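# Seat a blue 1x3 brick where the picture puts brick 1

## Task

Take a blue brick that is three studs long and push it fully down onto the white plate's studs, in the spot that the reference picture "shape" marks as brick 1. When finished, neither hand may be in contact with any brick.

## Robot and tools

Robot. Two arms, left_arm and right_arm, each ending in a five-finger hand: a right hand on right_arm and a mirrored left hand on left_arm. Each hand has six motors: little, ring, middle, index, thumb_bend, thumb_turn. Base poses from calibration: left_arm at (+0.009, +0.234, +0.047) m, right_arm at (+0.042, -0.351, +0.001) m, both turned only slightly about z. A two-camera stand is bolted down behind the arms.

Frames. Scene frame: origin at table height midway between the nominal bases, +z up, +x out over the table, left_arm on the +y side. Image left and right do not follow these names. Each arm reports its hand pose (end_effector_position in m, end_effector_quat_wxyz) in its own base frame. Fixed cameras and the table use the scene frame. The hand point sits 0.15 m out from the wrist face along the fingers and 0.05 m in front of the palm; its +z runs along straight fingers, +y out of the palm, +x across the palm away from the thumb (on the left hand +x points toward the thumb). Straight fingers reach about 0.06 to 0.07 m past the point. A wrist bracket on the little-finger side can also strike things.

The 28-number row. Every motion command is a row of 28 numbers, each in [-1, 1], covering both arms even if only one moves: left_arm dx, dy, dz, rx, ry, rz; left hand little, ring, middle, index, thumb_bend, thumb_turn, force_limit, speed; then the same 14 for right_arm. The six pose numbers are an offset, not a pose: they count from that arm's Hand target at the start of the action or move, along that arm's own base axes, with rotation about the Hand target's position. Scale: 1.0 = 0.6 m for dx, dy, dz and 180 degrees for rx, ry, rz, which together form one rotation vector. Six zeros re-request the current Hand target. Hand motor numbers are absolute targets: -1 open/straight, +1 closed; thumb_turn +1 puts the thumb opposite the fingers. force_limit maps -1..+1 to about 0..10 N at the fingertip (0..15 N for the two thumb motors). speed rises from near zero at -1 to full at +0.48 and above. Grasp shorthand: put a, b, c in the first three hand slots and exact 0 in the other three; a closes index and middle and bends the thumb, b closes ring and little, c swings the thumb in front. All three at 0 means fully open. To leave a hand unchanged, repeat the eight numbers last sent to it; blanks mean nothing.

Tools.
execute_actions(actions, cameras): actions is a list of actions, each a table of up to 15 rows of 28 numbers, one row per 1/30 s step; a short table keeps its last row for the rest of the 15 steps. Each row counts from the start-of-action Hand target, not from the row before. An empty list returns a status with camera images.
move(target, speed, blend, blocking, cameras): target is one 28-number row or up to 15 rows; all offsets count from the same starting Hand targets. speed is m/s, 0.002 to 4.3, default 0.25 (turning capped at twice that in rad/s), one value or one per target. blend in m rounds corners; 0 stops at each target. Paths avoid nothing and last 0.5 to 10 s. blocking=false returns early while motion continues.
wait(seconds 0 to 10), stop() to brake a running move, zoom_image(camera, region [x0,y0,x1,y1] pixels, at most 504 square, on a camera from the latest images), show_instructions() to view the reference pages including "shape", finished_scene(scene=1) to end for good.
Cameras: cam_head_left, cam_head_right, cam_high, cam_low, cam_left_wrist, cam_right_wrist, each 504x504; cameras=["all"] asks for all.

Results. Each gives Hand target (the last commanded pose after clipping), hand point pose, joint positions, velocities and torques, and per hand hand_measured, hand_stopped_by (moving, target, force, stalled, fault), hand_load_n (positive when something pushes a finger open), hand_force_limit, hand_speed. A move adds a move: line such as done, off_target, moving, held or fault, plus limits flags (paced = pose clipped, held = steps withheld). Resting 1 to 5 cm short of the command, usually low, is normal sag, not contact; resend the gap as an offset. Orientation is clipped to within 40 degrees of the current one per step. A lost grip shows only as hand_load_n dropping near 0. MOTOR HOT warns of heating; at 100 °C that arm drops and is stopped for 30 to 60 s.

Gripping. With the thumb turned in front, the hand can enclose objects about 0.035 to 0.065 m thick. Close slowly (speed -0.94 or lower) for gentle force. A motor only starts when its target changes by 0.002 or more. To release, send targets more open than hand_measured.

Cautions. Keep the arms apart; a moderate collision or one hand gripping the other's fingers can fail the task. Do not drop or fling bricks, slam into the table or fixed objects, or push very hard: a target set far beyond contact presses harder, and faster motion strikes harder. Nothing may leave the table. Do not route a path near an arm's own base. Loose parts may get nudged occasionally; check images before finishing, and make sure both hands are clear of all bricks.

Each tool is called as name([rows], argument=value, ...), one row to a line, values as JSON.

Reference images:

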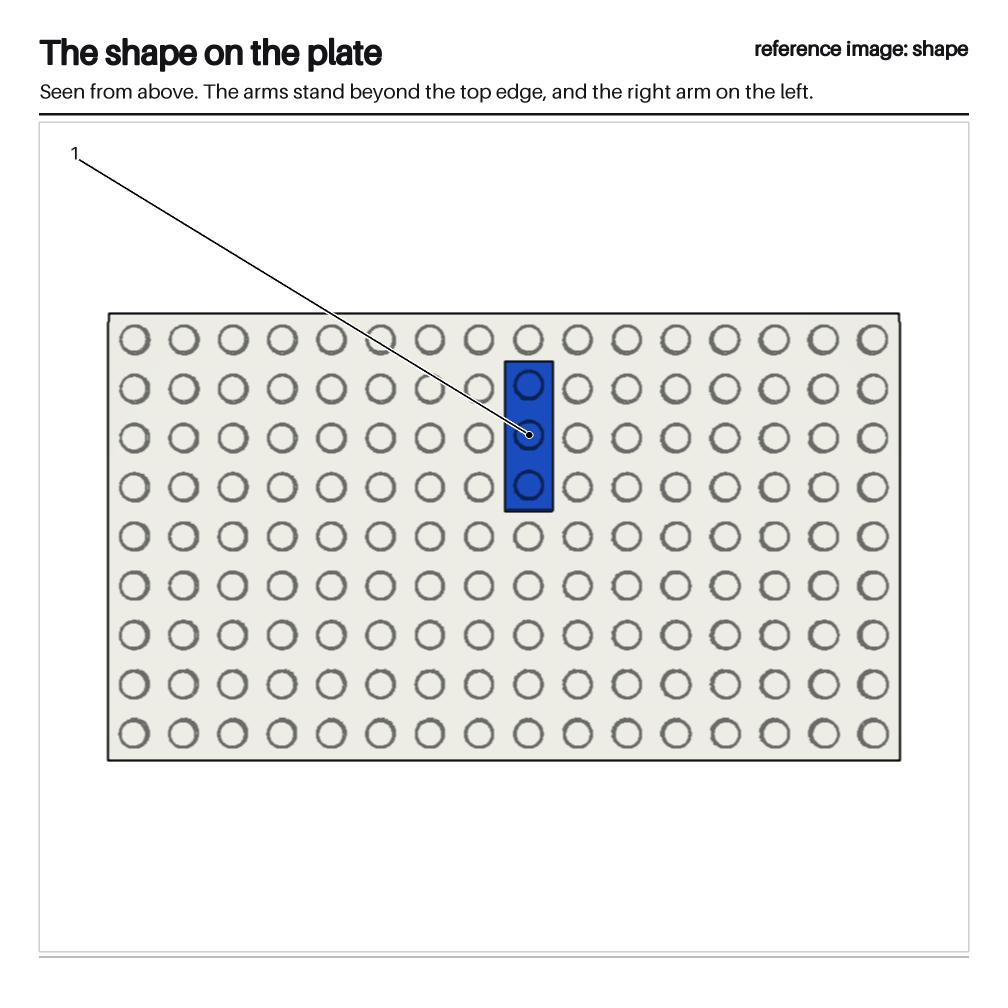

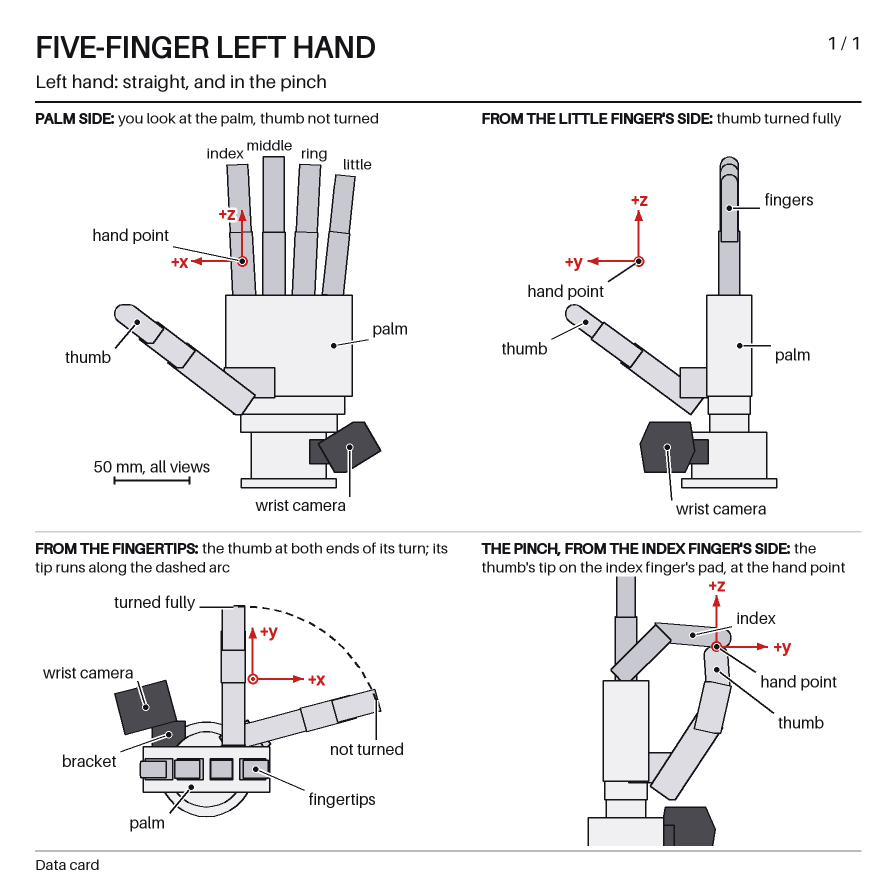

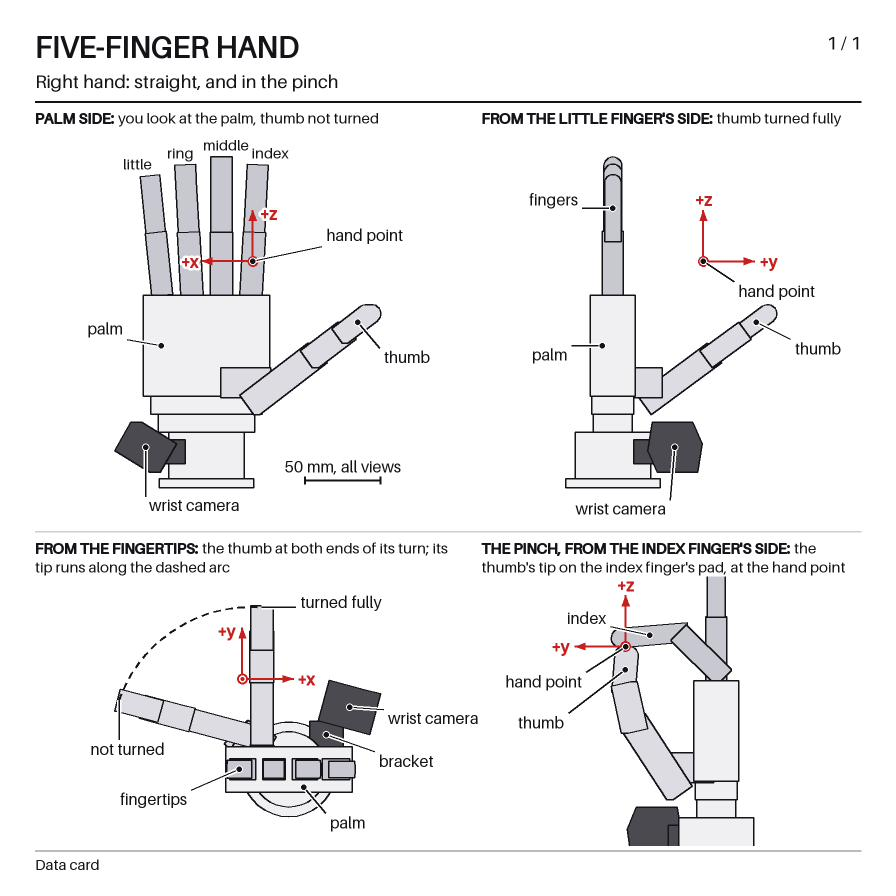

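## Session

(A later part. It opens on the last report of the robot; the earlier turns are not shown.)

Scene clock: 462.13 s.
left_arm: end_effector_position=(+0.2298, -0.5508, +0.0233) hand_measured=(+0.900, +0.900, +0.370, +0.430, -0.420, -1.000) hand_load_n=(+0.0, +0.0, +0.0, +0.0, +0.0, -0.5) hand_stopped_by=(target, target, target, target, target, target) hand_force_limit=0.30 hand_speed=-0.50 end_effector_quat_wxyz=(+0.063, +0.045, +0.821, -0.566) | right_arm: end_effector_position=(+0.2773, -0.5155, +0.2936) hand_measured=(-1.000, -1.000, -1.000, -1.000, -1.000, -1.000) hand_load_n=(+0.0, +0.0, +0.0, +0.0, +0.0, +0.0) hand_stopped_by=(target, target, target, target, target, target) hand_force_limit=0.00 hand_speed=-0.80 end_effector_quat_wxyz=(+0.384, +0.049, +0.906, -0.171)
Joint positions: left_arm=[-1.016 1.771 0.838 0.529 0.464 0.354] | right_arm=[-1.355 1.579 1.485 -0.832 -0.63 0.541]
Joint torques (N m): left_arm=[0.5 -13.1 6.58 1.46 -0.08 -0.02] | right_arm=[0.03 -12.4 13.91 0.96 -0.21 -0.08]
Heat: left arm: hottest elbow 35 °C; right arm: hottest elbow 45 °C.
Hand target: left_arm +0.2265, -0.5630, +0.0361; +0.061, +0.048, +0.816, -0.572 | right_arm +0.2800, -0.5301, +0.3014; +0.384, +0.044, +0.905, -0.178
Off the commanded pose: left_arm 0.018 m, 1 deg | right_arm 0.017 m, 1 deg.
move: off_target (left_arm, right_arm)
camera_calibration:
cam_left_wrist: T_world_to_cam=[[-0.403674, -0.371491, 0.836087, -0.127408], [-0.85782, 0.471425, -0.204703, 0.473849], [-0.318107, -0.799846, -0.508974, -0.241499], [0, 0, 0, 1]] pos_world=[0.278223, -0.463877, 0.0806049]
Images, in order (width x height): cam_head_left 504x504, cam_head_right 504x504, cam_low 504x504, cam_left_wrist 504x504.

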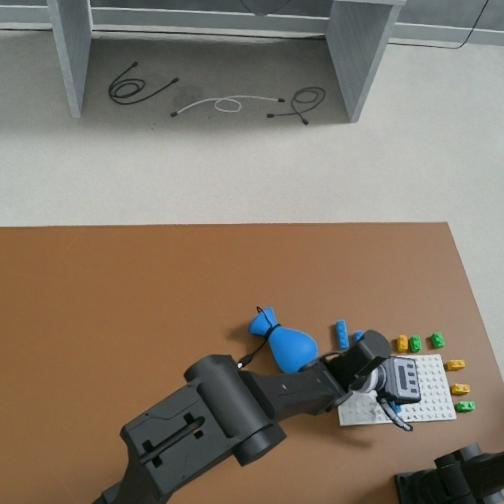

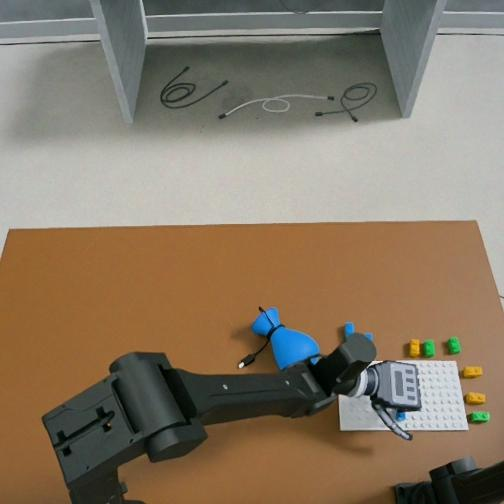

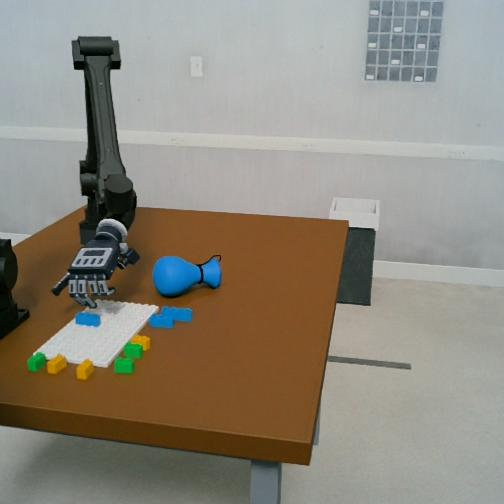

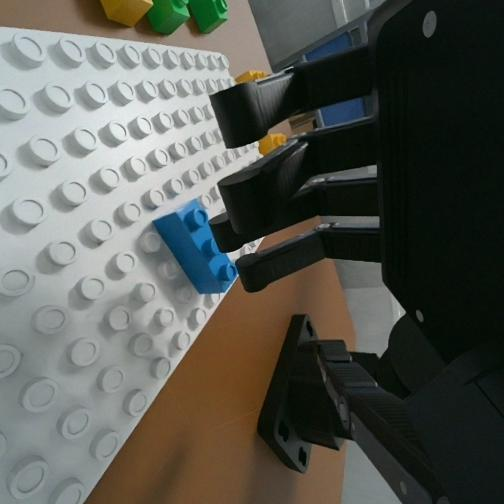

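move([
  [0,0,0,0,0,0,0.9,0.9,-0.04,-0.02,-0.42,-0.999,0.0,-0.5,0,0,0,0,0,0,-1,-1,-1,-1,-1,-1,0.0,-0.8],
  [0,0,-0.042,0,0,0,0.9,0.9,-0.04,-0.02,-0.42,-0.999,0.0,-0.5,0,0,0,0,0,0,-1,-1,-1,-1,-1,-1,0.0,-0.8],
], speed=0.05, cameras=["cam_head_left","cam_head_right","cam_low","cam_left_wrist"])

zoom_image(camera="cam_low", region=[66, 296, 126, 356])

zoom_image(camera="cam_left_wrist", region=[100, 180, 300, 380])

zoom_image(camera="cam_head_right", region=[380, 395, 420, 435])

zoom_image(camera="cam_head_left", region=[380, 385, 420, 425])

Scene clock: 466.57 s.
left_arm: end_effector_position=(+0.2306, -0.5521, +0.0114) hand_measured=(+0.900, +0.900, -0.040, -0.020, -0.420, -1.000) hand_load_n=(+0.0, +0.0, +0.0, +0.0, +0.0, -0.5) hand_stopped_by=(target, target, target, target, target, target) hand_force_limit=0.00 hand_speed=-0.50 end_effector_quat_wxyz=(+0.063, +0.045, +0.821, -0.566) | right_arm: end_effector_position=(+0.2773, -0.5155, +0.2936) hand_measured=(-1.000, -1.000, -1.000, -1.000, -1.000, -1.000) hand_load_n=(+0.0, +0.0, +0.0, +0.0, +0.0, +0.0) hand_stopped_by=(target, target, target, target, target, target) hand_force_limit=0.00 hand_speed=-0.80 end_effector_quat_wxyz=(+0.384, +0.049, +0.906, -0.171)
Joint positions: left_arm=[-1.016 1.804 0.838 0.562 0.464 0.354] | right_arm=[-1.355 1.579 1.485 -0.832 -0.63 0.541]
Joint torques (N m): left_arm=[0.56 -10.87 5.59 3.02 -0.04 -0.01] | right_arm=[0.03 -12.16 13.85 0.99 -0.23 -0.06]
Heat: left arm: hottest elbow 35 °C; right arm: hottest elbow 45 °C.
Hand target: left_arm +0.2265, -0.5629, +0.0107; +0.060, +0.047, +0.816, -0.572 | right_arm +0.2800, -0.5301, +0.3014; +0.384, +0.044, +0.905, -0.178
Off the commanded pose: left_arm 0.012 m, 1 deg | right_arm 0.017 m, 1 deg.
move: off_target (left_arm, right_arm)
camera_calibration:
cam_left_wrist: T_world_to_cam=[[-0.404029, -0.370985, 0.83614, -0.117287], [-0.857725, 0.47132, -0.20534, 0.47268], [-0.317912, -0.800142, -0.50863, -0.248557], [0, 0, 0, 1]] pos_world=[0.279023, -0.465177, 0.0687049]
Images, in order (width x height): cam_head_left 504x504, cam_head_right 504x504, cam_low 504x504, cam_left_wrist 504x504.

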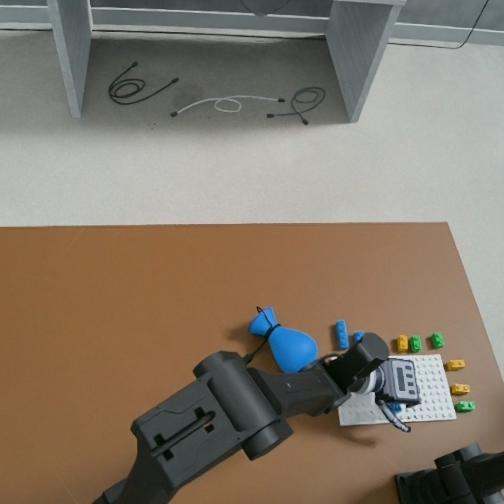

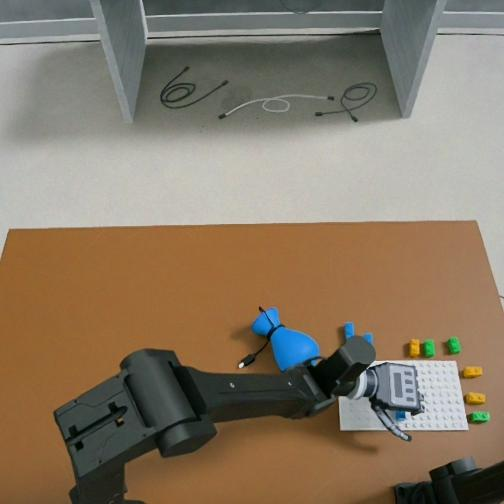

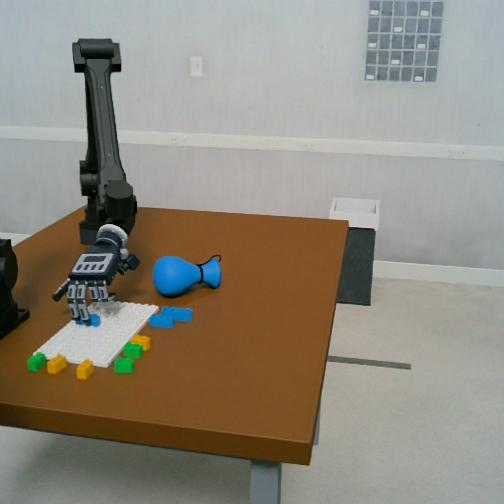

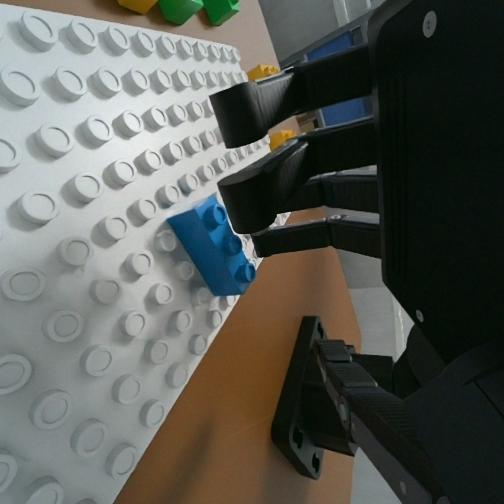

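Scaled by 8.400 from the camera's 504x504 image, which has a finer 720x720 frame.

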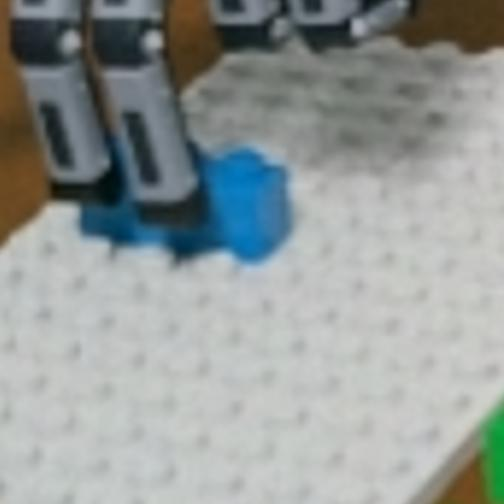

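Scaled by 2.520 from the camera's 504x504 image, which has a finer 720x720 frame.

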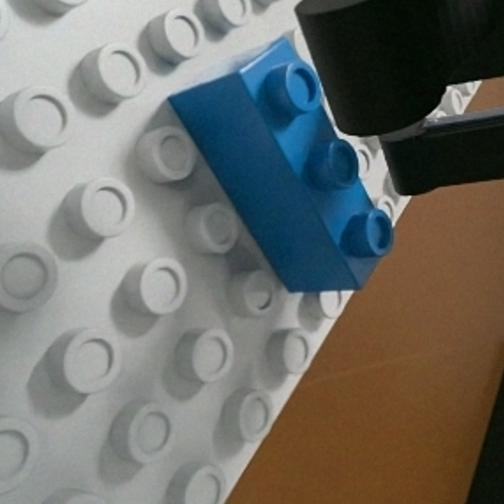

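Scaled by 12.600 from the camera's 504x504 image, which has a finer 720x720 frame.

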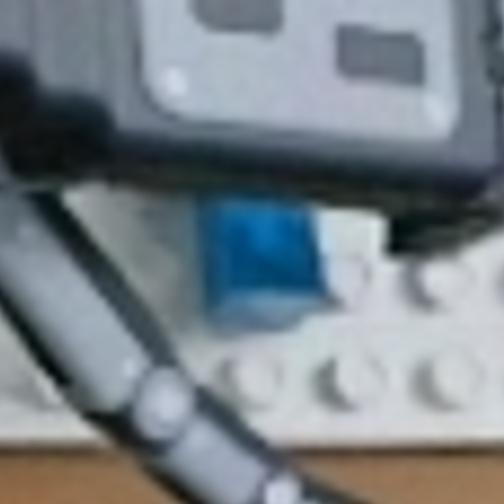

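Scaled by 12.600 from the camera's 504x504 image, which has a finer 720x720 frame.

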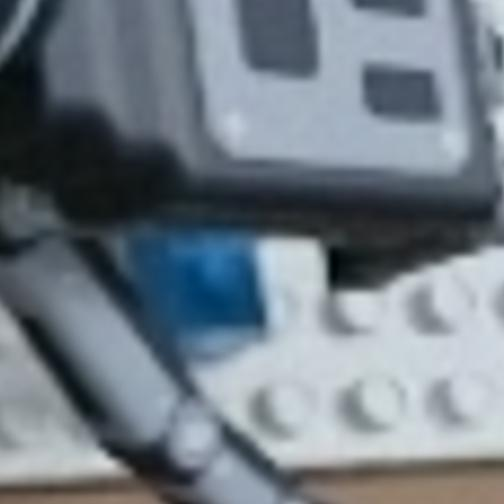

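execute_actions([
  [[0,0,0,0,0,0,0.9,0.9,0.2,0.2,-0.42,-0.999,-0.75,-0.94,0,0,0,0,0,0,-1,-1,-1,-1,-1,-1,0.0,-0.8]],
], cameras=["cam_head_left","cam_head_right","cam_low","cam_left_wrist"])

zoom_image(camera="cam_low", region=[66, 296, 126, 356])

zoom_image(camera="cam_left_wrist", region=[100, 180, 300, 380])

Scene clock: 469.53 s.
left_arm: end_effector_position=(+0.2303, -0.5529, +0.0122) hand_measured=(+0.900, +0.900, +0.200, +0.200, -0.420, -1.000) hand_load_n=(+0.0, +0.0, +0.0, +0.0, +0.0, +0.0) hand_stopped_by=(target, target, target, target, target, target) hand_force_limit=-0.75 hand_speed=-0.94 end_effector_quat_wxyz=(+0.063, +0.046, +0.820, -0.567) | right_arm: end_effector_position=(+0.2773, -0.5155, +0.2936) hand_measured=(-1.000, -1.000, -1.000, -1.000, -1.000, -1.000) hand_load_n=(+0.0, +0.0, +0.0, +0.0, +0.0, +0.0) hand_stopped_by=(target, target, target, target, target, target) hand_force_limit=0.00 hand_speed=-0.80 end_effector_quat_wxyz=(+0.384, +0.049, +0.906, -0.171)
Joint positions: left_arm=[-1.017 1.804 0.838 0.566 0.464 0.354] | right_arm=[-1.355 1.579 1.485 -0.832 -0.63 0.541]
Joint torques (N m): left_arm=[0.5 -10.64 5.59 2.96 -0.06 -0.04] | right_arm=[0.03 -12.16 13.87 0.94 -0.23 -0.07]
Heat: left arm: hottest elbow 35 °C; right arm: hottest elbow 45 °C.
Hand target: left_arm +0.2265, -0.5629, +0.0107; +0.060, +0.047, +0.816, -0.572 | right_arm +0.2800, -0.5301, +0.3014; +0.384, +0.044, +0.905, -0.178
Off the commanded pose: left_arm 0.011 m, 1 deg | right_arm 0.017 m, 1 deg.
Step readings (end_effector_position of left_arm | right_arm):
0: (+0.2306, -0.5521, +0.0114) | (+0.2773, -0.5155, +0.2936)
1: (+0.2306, -0.5521, +0.0114) | (+0.2773, -0.5155, +0.2936)
2: (+0.2306, -0.5521, +0.0114) | (+0.2773, -0.5155, +0.2936)
4: (+0.2306, -0.5521, +0.0114) | (+0.2773, -0.5155, +0.2936)
8: (+0.2306, -0.5521, +0.0114) | (+0.2773, -0.5155, +0.2936)
15: (+0.2306, -0.5521, +0.0114) | (+0.2773, -0.5155, +0.2936)
camera_calibration:
cam_left_wrist: T_world_to_cam=[[-0.406039, -0.367807, 0.836571, -0.116122], [-0.856829, 0.471538, -0.208555, 0.4729], [-0.317767, -0.80148, -0.50661, -0.249629], [0, 0, 0, 1]] pos_world=[0.278721, -0.465773, 0.069305]
Images, in order (width x height): cam_head_left 504x504, cam_head_right 504x504, cam_low 504x504, cam_left_wrist 504x504.

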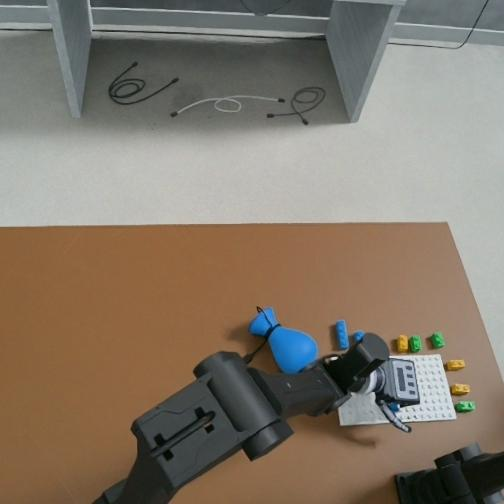

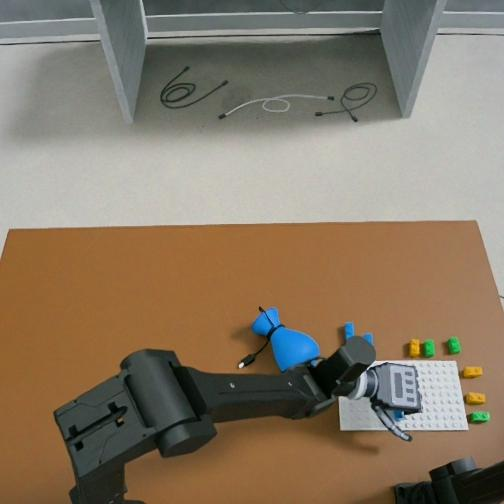

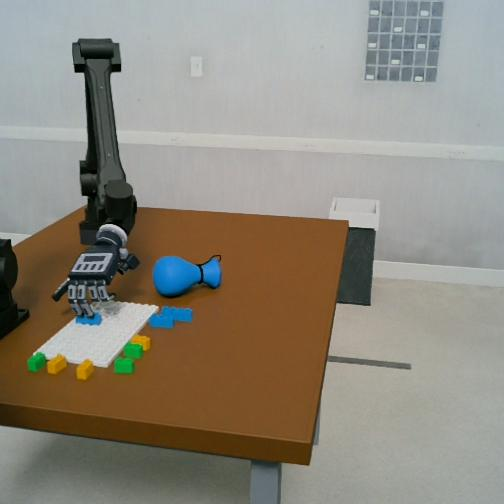

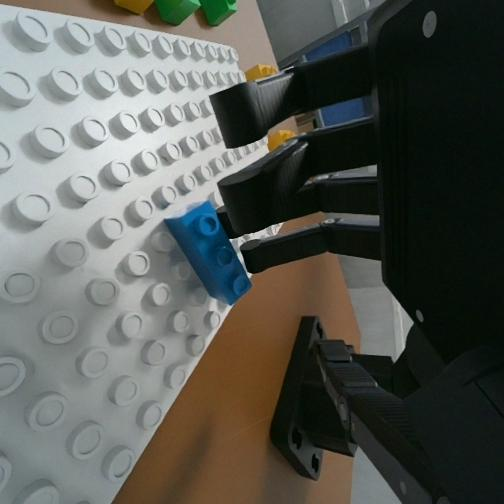

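Scaled by 8.400 from the camera's 504x504 image, which has a finer 720x720 frame.

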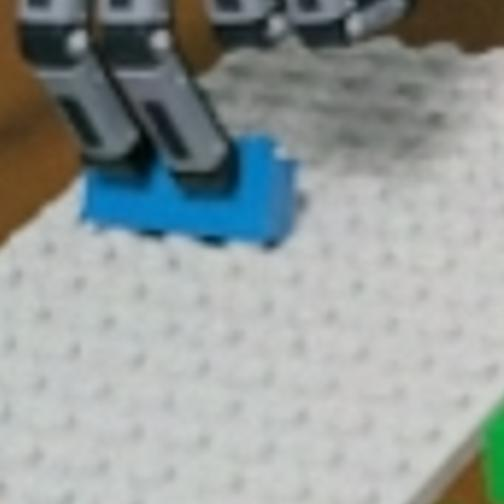

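Scaled by 2.520 from the camera's 504x504 image, which has a finer 720x720 frame.

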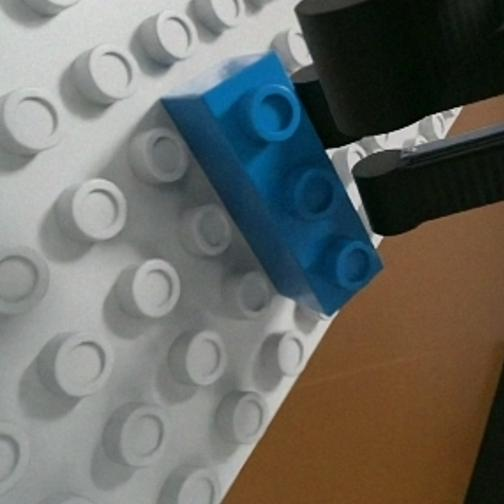

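execute_actions([
  [[0,0,0,0,0,0,0.9,0.9,0.04,0.04,-0.42,-0.999,-0.75,-0.8,0,0,0,0,0,0,-1,-1,-1,-1,-1,-1,0.0,-0.8]],
], cameras=["cam_head_left","cam_head_right","cam_low","cam_left_wrist"])

zoom_image(camera="cam_low", region=[66, 296, 126, 356])

zoom_image(camera="cam_left_wrist", region=[100, 180, 300, 380])

zoom_image(camera="cam_left_wrist", region=[130, 190, 270, 330])

Scene clock: 471.97 s.
left_arm: end_effector_position=(+0.2303, -0.5529, +0.0122) hand_measured=(+0.900, +0.900, +0.040, +0.040, -0.420, -1.000) hand_load_n=(+0.0, +0.0, +0.0, +0.0, +0.0, +0.0) hand_stopped_by=(target, target, target, target, target, target) hand_force_limit=-0.75 hand_speed=-0.80 end_effector_quat_wxyz=(+0.063, +0.046, +0.820, -0.567) | right_arm: end_effector_position=(+0.2773, -0.5155, +0.2936) hand_measured=(-1.000, -1.000, -1.000, -1.000, -1.000, -1.000) hand_load_n=(+0.0, +0.0, +0.0, +0.0, -0.5, +0.0) hand_stopped_by=(target, target, target, target, target, target) hand_force_limit=0.00 hand_speed=-0.80 end_effector_quat_wxyz=(+0.384, +0.049, +0.906, -0.171)
Joint positions: left_arm=[-1.017 1.804 0.838 0.566 0.464 0.354] | right_arm=[-1.355 1.579 1.485 -0.832 -0.63 0.541]
Joint torques (N m): left_arm=[0.44 -10.64 5.68 2.82 -0.08 -0.04] | right_arm=[0.09 -12.4 13.83 0.96 -0.21 -0.07]
Heat: left arm: hottest elbow 35 °C; right arm: hottest elbow 45 °C.
Hand target: left_arm +0.2265, -0.5629, +0.0107; +0.060, +0.047, +0.816, -0.572 | right_arm +0.2800, -0.5301, +0.3014; +0.384, +0.044, +0.905, -0.178
Off the commanded pose: left_arm 0.011 m, 1 deg | right_arm 0.017 m, 1 deg.
Step readings (end_effector_position of left_arm | right_arm):
0: (+0.2303, -0.5529, +0.0122) | (+0.2773, -0.5155, +0.2936)
1: (+0.2303, -0.5529, +0.0122) | (+0.2773, -0.5155, +0.2936)
2: (+0.2303, -0.5529, +0.0122) | (+0.2773, -0.5155, +0.2936)
4: (+0.2303, -0.5529, +0.0122) | (+0.2773, -0.5155, +0.2936)
8: (+0.2303, -0.5529, +0.0122) | (+0.2773, -0.5155, +0.2936)
15: (+0.2303, -0.5529, +0.0122) | (+0.2773, -0.5155, +0.2936)
camera_calibration:
cam_left_wrist: T_world_to_cam=[[-0.406039, -0.367807, 0.836571, -0.116122], [-0.856829, 0.471538, -0.208555, 0.4729], [-0.317767, -0.80148, -0.50661, -0.249629], [0, 0, 0, 1]] pos_world=[0.278721, -0.465773, 0.069305]
Images, in order (width x height): cam_head_left 504x504, cam_head_right 504x504, cam_low 504x504, cam_left_wrist 504x504.

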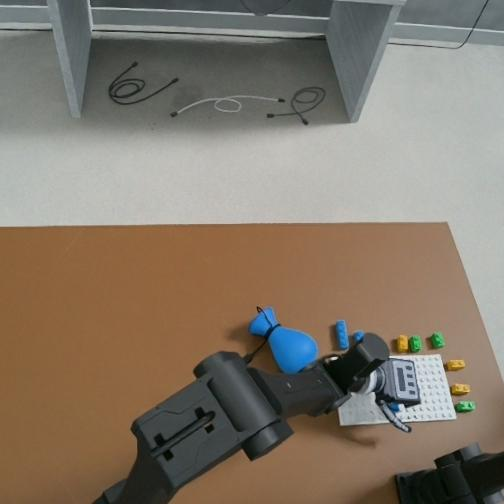

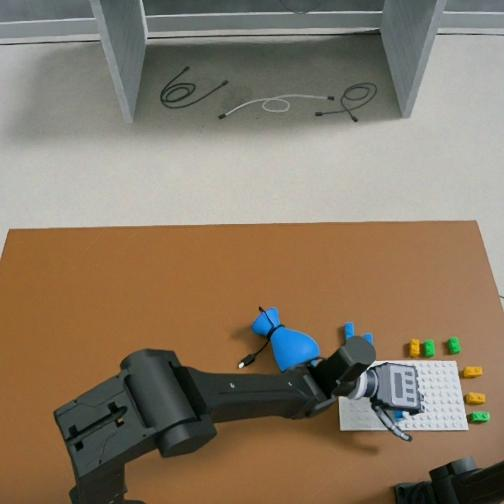

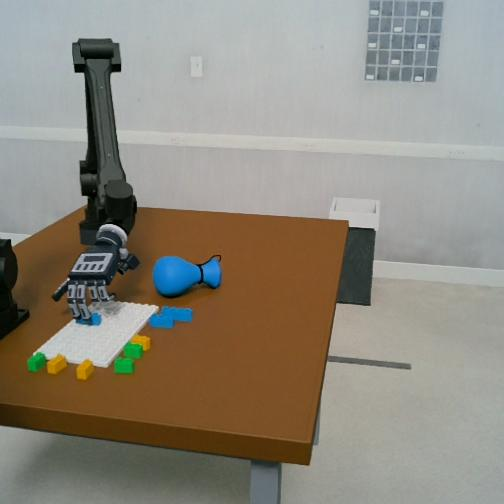

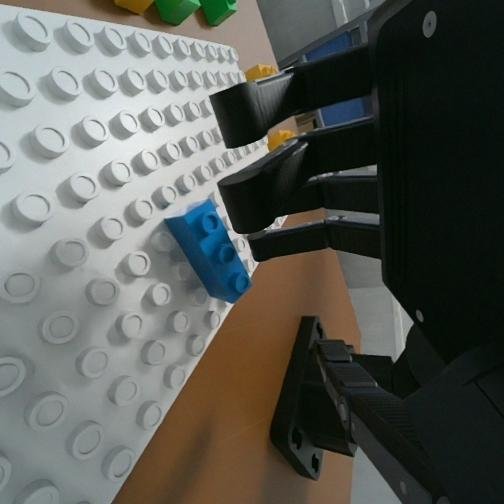

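Scaled by 8.400 from the camera's 504x504 image, which has a finer 720x720 frame.

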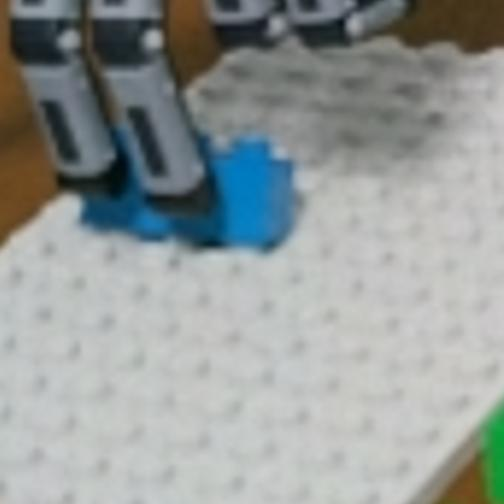

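Scaled by 2.520 from the camera's 504x504 image, which has a finer 720x720 frame.

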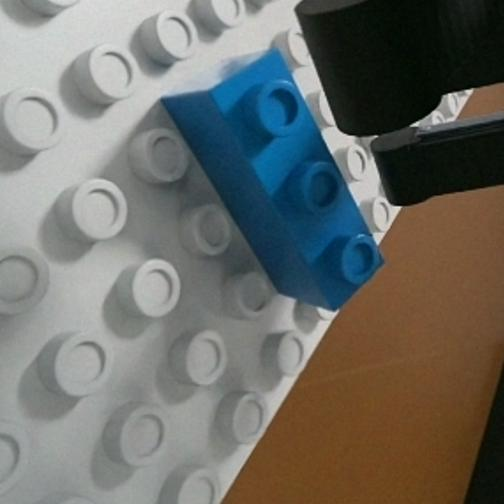

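Scaled by 3.600 from the camera's 504x504 image, which has a finer 720x720 frame.

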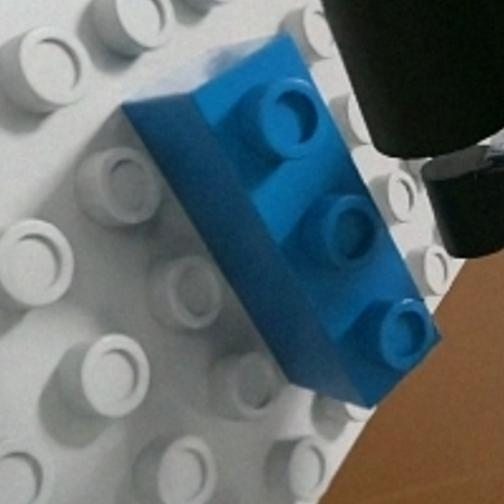

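move([
  [0,0,0,0,0,0,0.9,0.9,-0.04,-0.04,-0.42,-0.999,-0.75,-0.5,0,0,0,0,0,0,-1,-1,-1,-1,-1,-1,0.0,-0.8],
  [0,0,0.14,0,0,0,0.9,0.9,-0.04,-0.04,-0.42,-0.999,-0.75,-0.5,0,0,0,0,0,0,-1,-1,-1,-1,-1,-1,0.0,-0.8],
], speed=0.1, cameras=["cam_head_left","cam_head_right","cam_low","cam_left_wrist"])

zoom_image(camera="cam_low", region=[70, 300, 106, 336])

zoom_image(camera="cam_left_wrist", region=[100, 180, 240, 320])

zoom_image(camera="cam_head_right", region=[380, 395, 420, 435])

zoom_image(camera="cam_head_left", region=[380, 385, 420, 425])

Scene clock: 478.87 s.
left_arm: end_effector_position=(+0.2271, -0.5477, +0.0767) hand_measured=(+0.900, +0.900, -0.040, -0.040, -0.420, -1.000) hand_load_n=(+0.0, +0.0, +0.0, +0.0, +0.0, +0.0) hand_stopped_by=(target, target, target, target, target, target) hand_force_limit=-0.75 hand_speed=-0.50 end_effector_quat_wxyz=(+0.060, +0.044, +0.823, -0.563) | right_arm: end_effector_position=(+0.2773, -0.5155, +0.2936) hand_measured=(-1.000, -1.000, -1.000, -1.000, -1.000, -1.000) hand_load_n=(+0.0, +0.0, +0.0, +0.0, +0.0, +0.0) hand_stopped_by=(target, target, target, target, target, target) hand_force_limit=0.00 hand_speed=-0.80 end_effector_quat_wxyz=(+0.384, +0.049, +0.906, -0.171)
Joint positions: left_arm=[-1.017 1.64 0.865 0.361 0.464 0.353] | right_arm=[-1.355 1.579 1.485 -0.832 -0.63 0.541]
Joint torques (N m): left_arm=[0.67 -12.4 8.31 1.62 -0.05 -0.04] | right_arm=[-0.03 -12.34 13.83 0.96 -0.21 -0.08]
Heat: left arm: hottest elbow 35 °C; right arm: hottest elbow 45 °C.
Hand target: left_arm +0.2265, -0.5630, +0.0949; +0.061, +0.048, +0.816, -0.573 | right_arm +0.2800, -0.5301, +0.3014; +0.384, +0.044, +0.905, -0.178
Off the commanded pose: left_arm 0.024 m, 1 deg | right_arm 0.017 m, 1 deg.
move: off_target (left_arm, right_arm)
camera_calibration:
cam_left_wrist: T_world_to_cam=[[-0.39954, -0.377934, 0.835185, -0.176465], [-0.858456, 0.473859, -0.196244, 0.4819], [-0.321593, -0.795377, -0.513765, -0.209135], [0, 0, 0, 1]] pos_world=[0.275929, -0.461385, 0.134505]
Images, in order (width x height): cam_head_left 504x504, cam_head_right 504x504, cam_low 504x504, cam_left_wrist 504x504.

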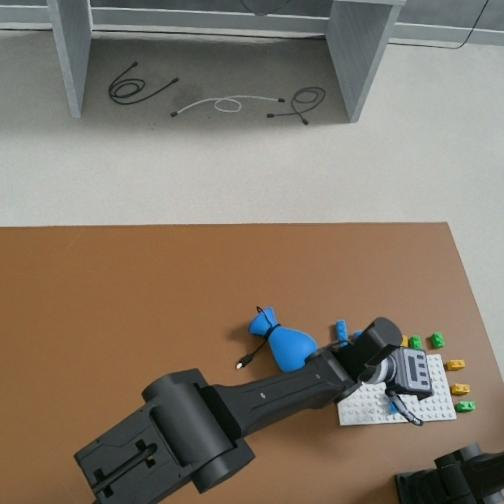

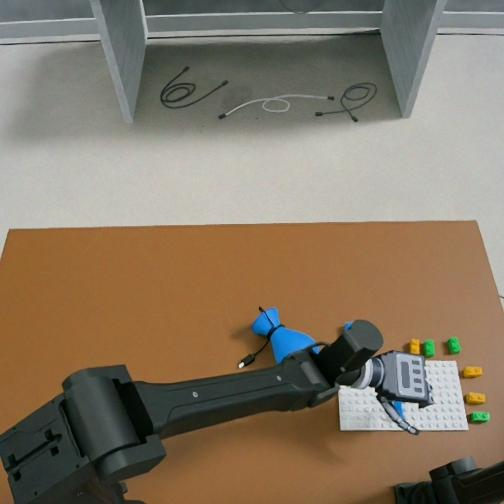

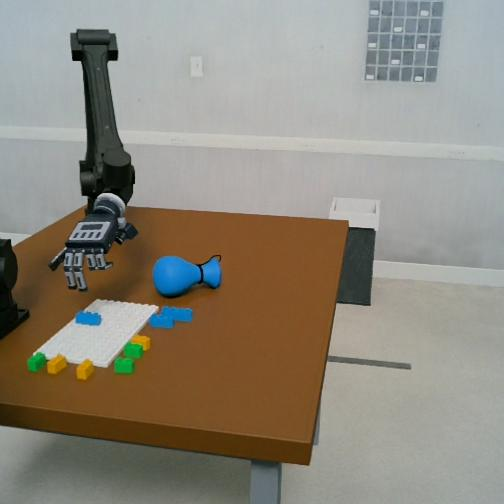

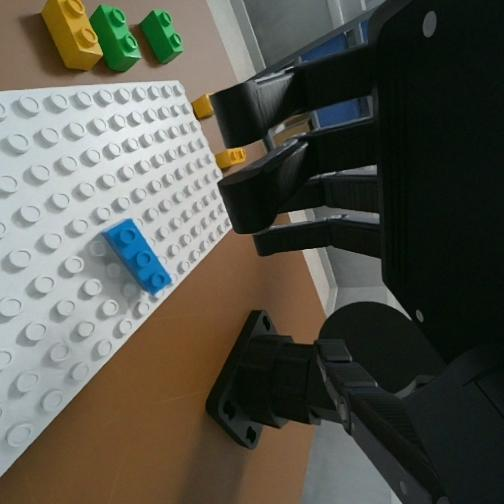

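Scaled by 14.000 from the camera's 504x504 image, which has a finer 720x720 frame.

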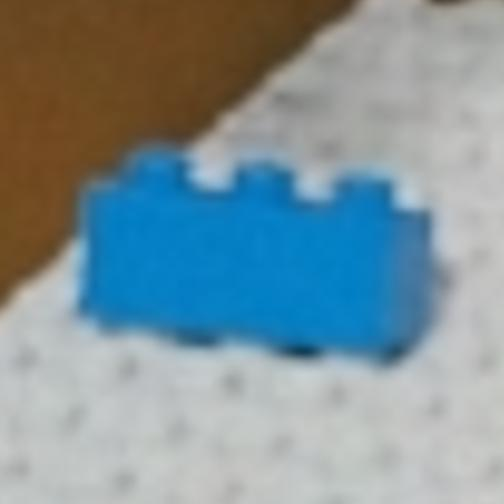

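Scaled by 3.600 from the camera's 504x504 image, which has a finer 720x720 frame.

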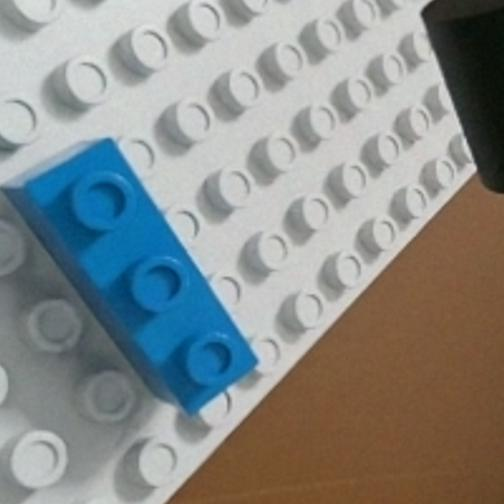

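Scaled by 12.600 from the camera's 504x504 image, which has a finer 720x720 frame.

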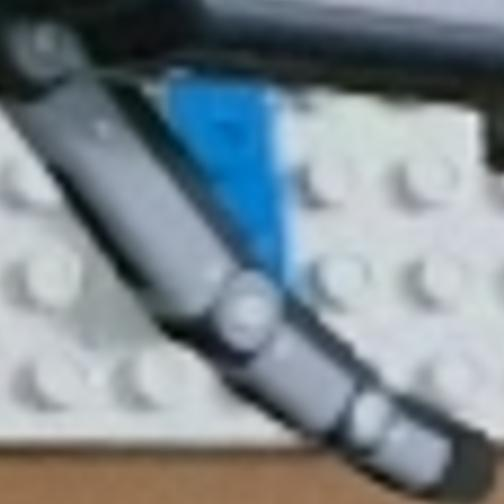

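Scaled by 12.600 from the camera's 504x504 image, which has a finer 720x720 frame.

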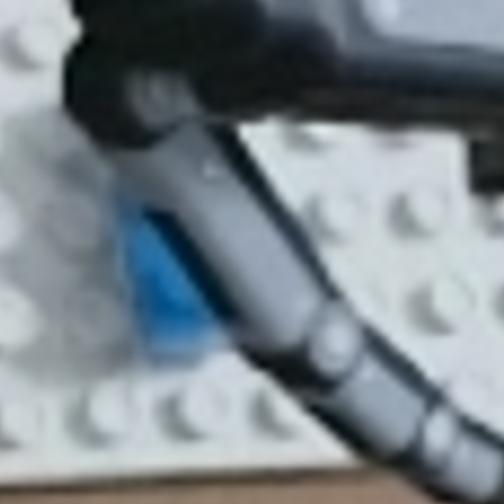

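move([
  [0,0,-0.07,0,0,0,0.9,0.9,-0.06,-0.06,-0.46,1.0,-0.5,-0.3,0,0,0,0,0,0,-1,-1,-1,-1,-1,-1,0.0,-0.8],
  [0,0,-0.1343,0,0,0,0.9,0.9,-0.06,-0.06,-0.46,1.0,-0.5,-0.3,0,0,0,0,0,0,-1,-1,-1,-1,-1,-1,0.0,-0.8],
], speed=[0.1, 0.05], cameras=["cam_head_left","cam_head_right","cam_low","cam_left_wrist"])

zoom_image(camera="cam_low", region=[66, 296, 126, 356])

zoom_image(camera="cam_left_wrist", region=[120, 180, 280, 340])

zoom_image(camera="cam_head_right", region=[380, 395, 420, 435])

zoom_image(camera="cam_head_left", region=[380, 385, 420, 425])

Scene clock: 491.23 s.
left_arm: end_effector_position=(+0.2346, -0.5596, +0.0236) hand_measured=(+0.900, +0.900, -0.060, -0.060, -0.460, +1.000) hand_load_n=(+0.0, +0.0, +0.0, +0.0, +0.0, +0.0) hand_stopped_by=(target, target, target, target, target, target) hand_force_limit=-0.50 hand_speed=-0.30 end_effector_quat_wxyz=(+0.067, +0.047, +0.816, -0.573) | right_arm: end_effector_position=(+0.2773, -0.5155, +0.2936) hand_measured=(-1.000, -1.000, -1.000, -1.000, -1.000, -1.000) hand_load_n=(+0.0, +0.0, +0.0, +0.0, +0.0, +0.0) hand_stopped_by=(target, target, target, target, target, target) hand_force_limit=0.00 hand_speed=-0.80 end_effector_quat_wxyz=(+0.384, +0.049, +0.906, -0.171)
Joint positions: left_arm=[-1.017 1.793 0.857 0.552 0.464 0.353] | right_arm=[-1.355 1.579 1.485 -0.832 -0.63 0.541]
Joint torques (N m): left_arm=[1.03 -10.87 4.62 3.22 -0.06 0] | right_arm=[0.21 -12.4 13.87 0.95 -0.21 -0.07]
Heat: left arm: hottest elbow 35 °C; right arm: hottest elbow 45 °C.
Hand target: left_arm +0.2266, -0.5630, +0.0143; +0.061, +0.047, +0.816, -0.573 | right_arm +0.2800, -0.5301, +0.3014; +0.384, +0.044, +0.905, -0.178
Off the commanded pose: left_arm 0.013 m, 1 deg | right_arm 0.017 m, 1 deg.
move: off_target (left_arm, right_arm)
camera_calibration:
cam_left_wrist: T_world_to_cam=[[-0.412799, -0.356624, 0.838103, -0.11863], [-0.855263, 0.468225, -0.222015, 0.480167], [-0.313245, -0.808446, -0.49829, -0.253112], [0, 0, 0, 1]] pos_world=[0.282413, -0.47176, 0.0799052]
Images, in order (width x height): cam_head_left 504x504, cam_head_right 504x504, cam_low 504x504, cam_left_wrist 504x504.

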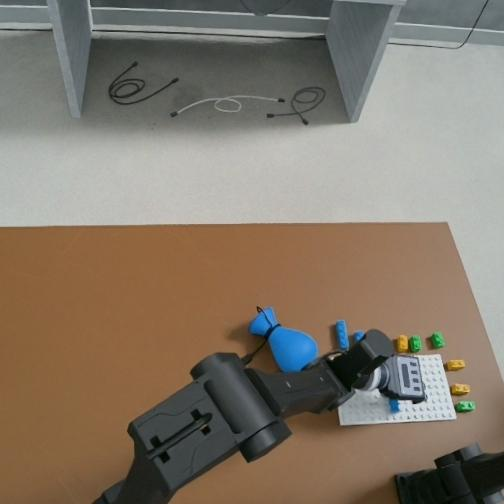

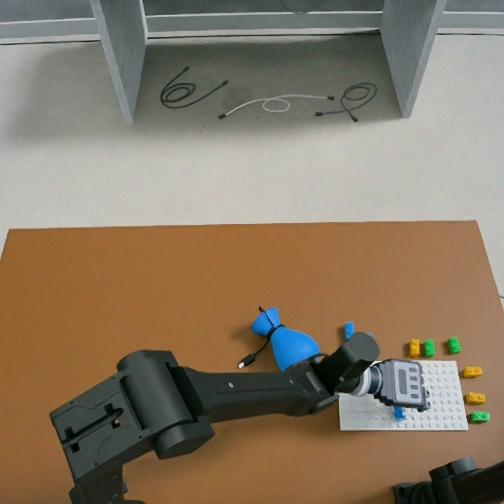

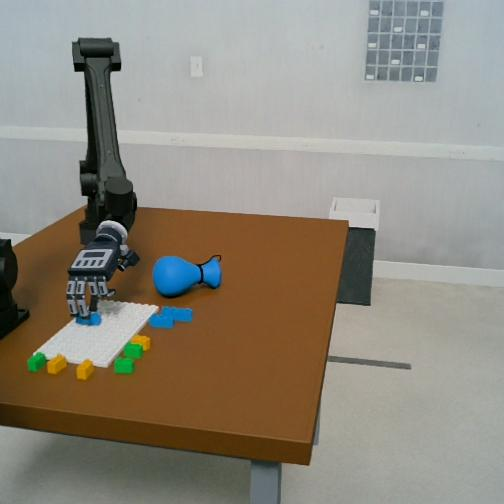

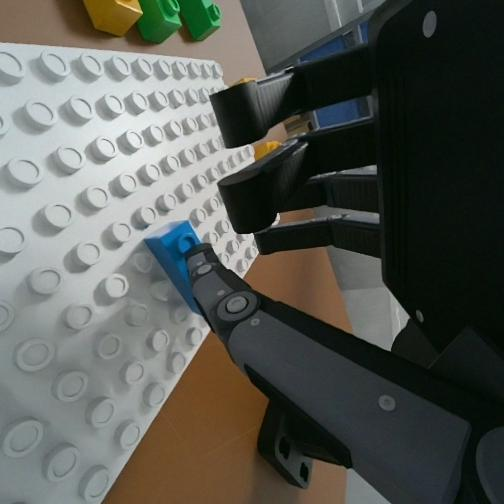

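Scaled by 8.400 from the camera's 504x504 image, which has a finer 720x720 frame.

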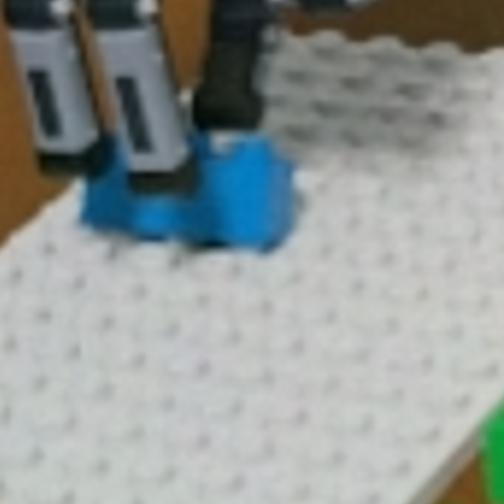

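Scaled by 3.150 from the camera's 504x504 image, which has a finer 720x720 frame.

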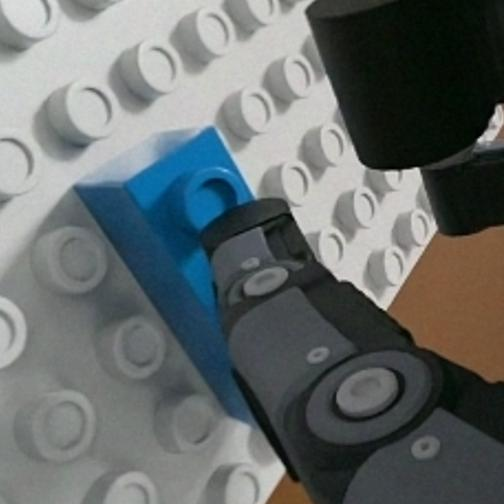

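Scaled by 12.600 from the camera's 504x504 image, which has a finer 720x720 frame.

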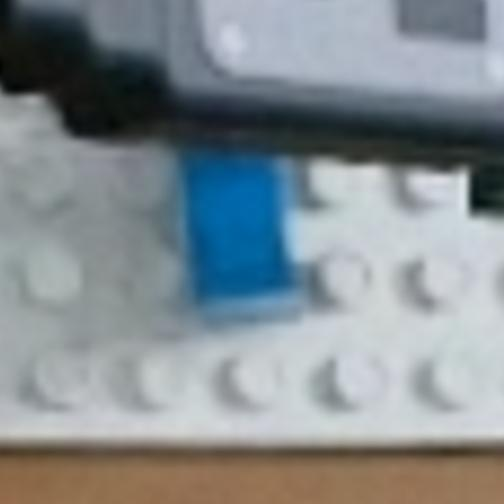

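Scaled by 12.600 from the camera's 504x504 image, which has a finer 720x720 frame.

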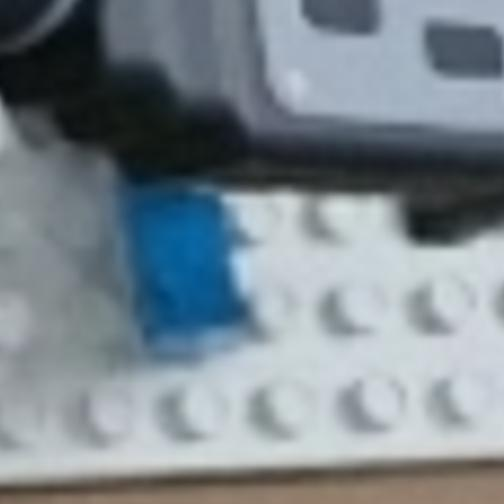

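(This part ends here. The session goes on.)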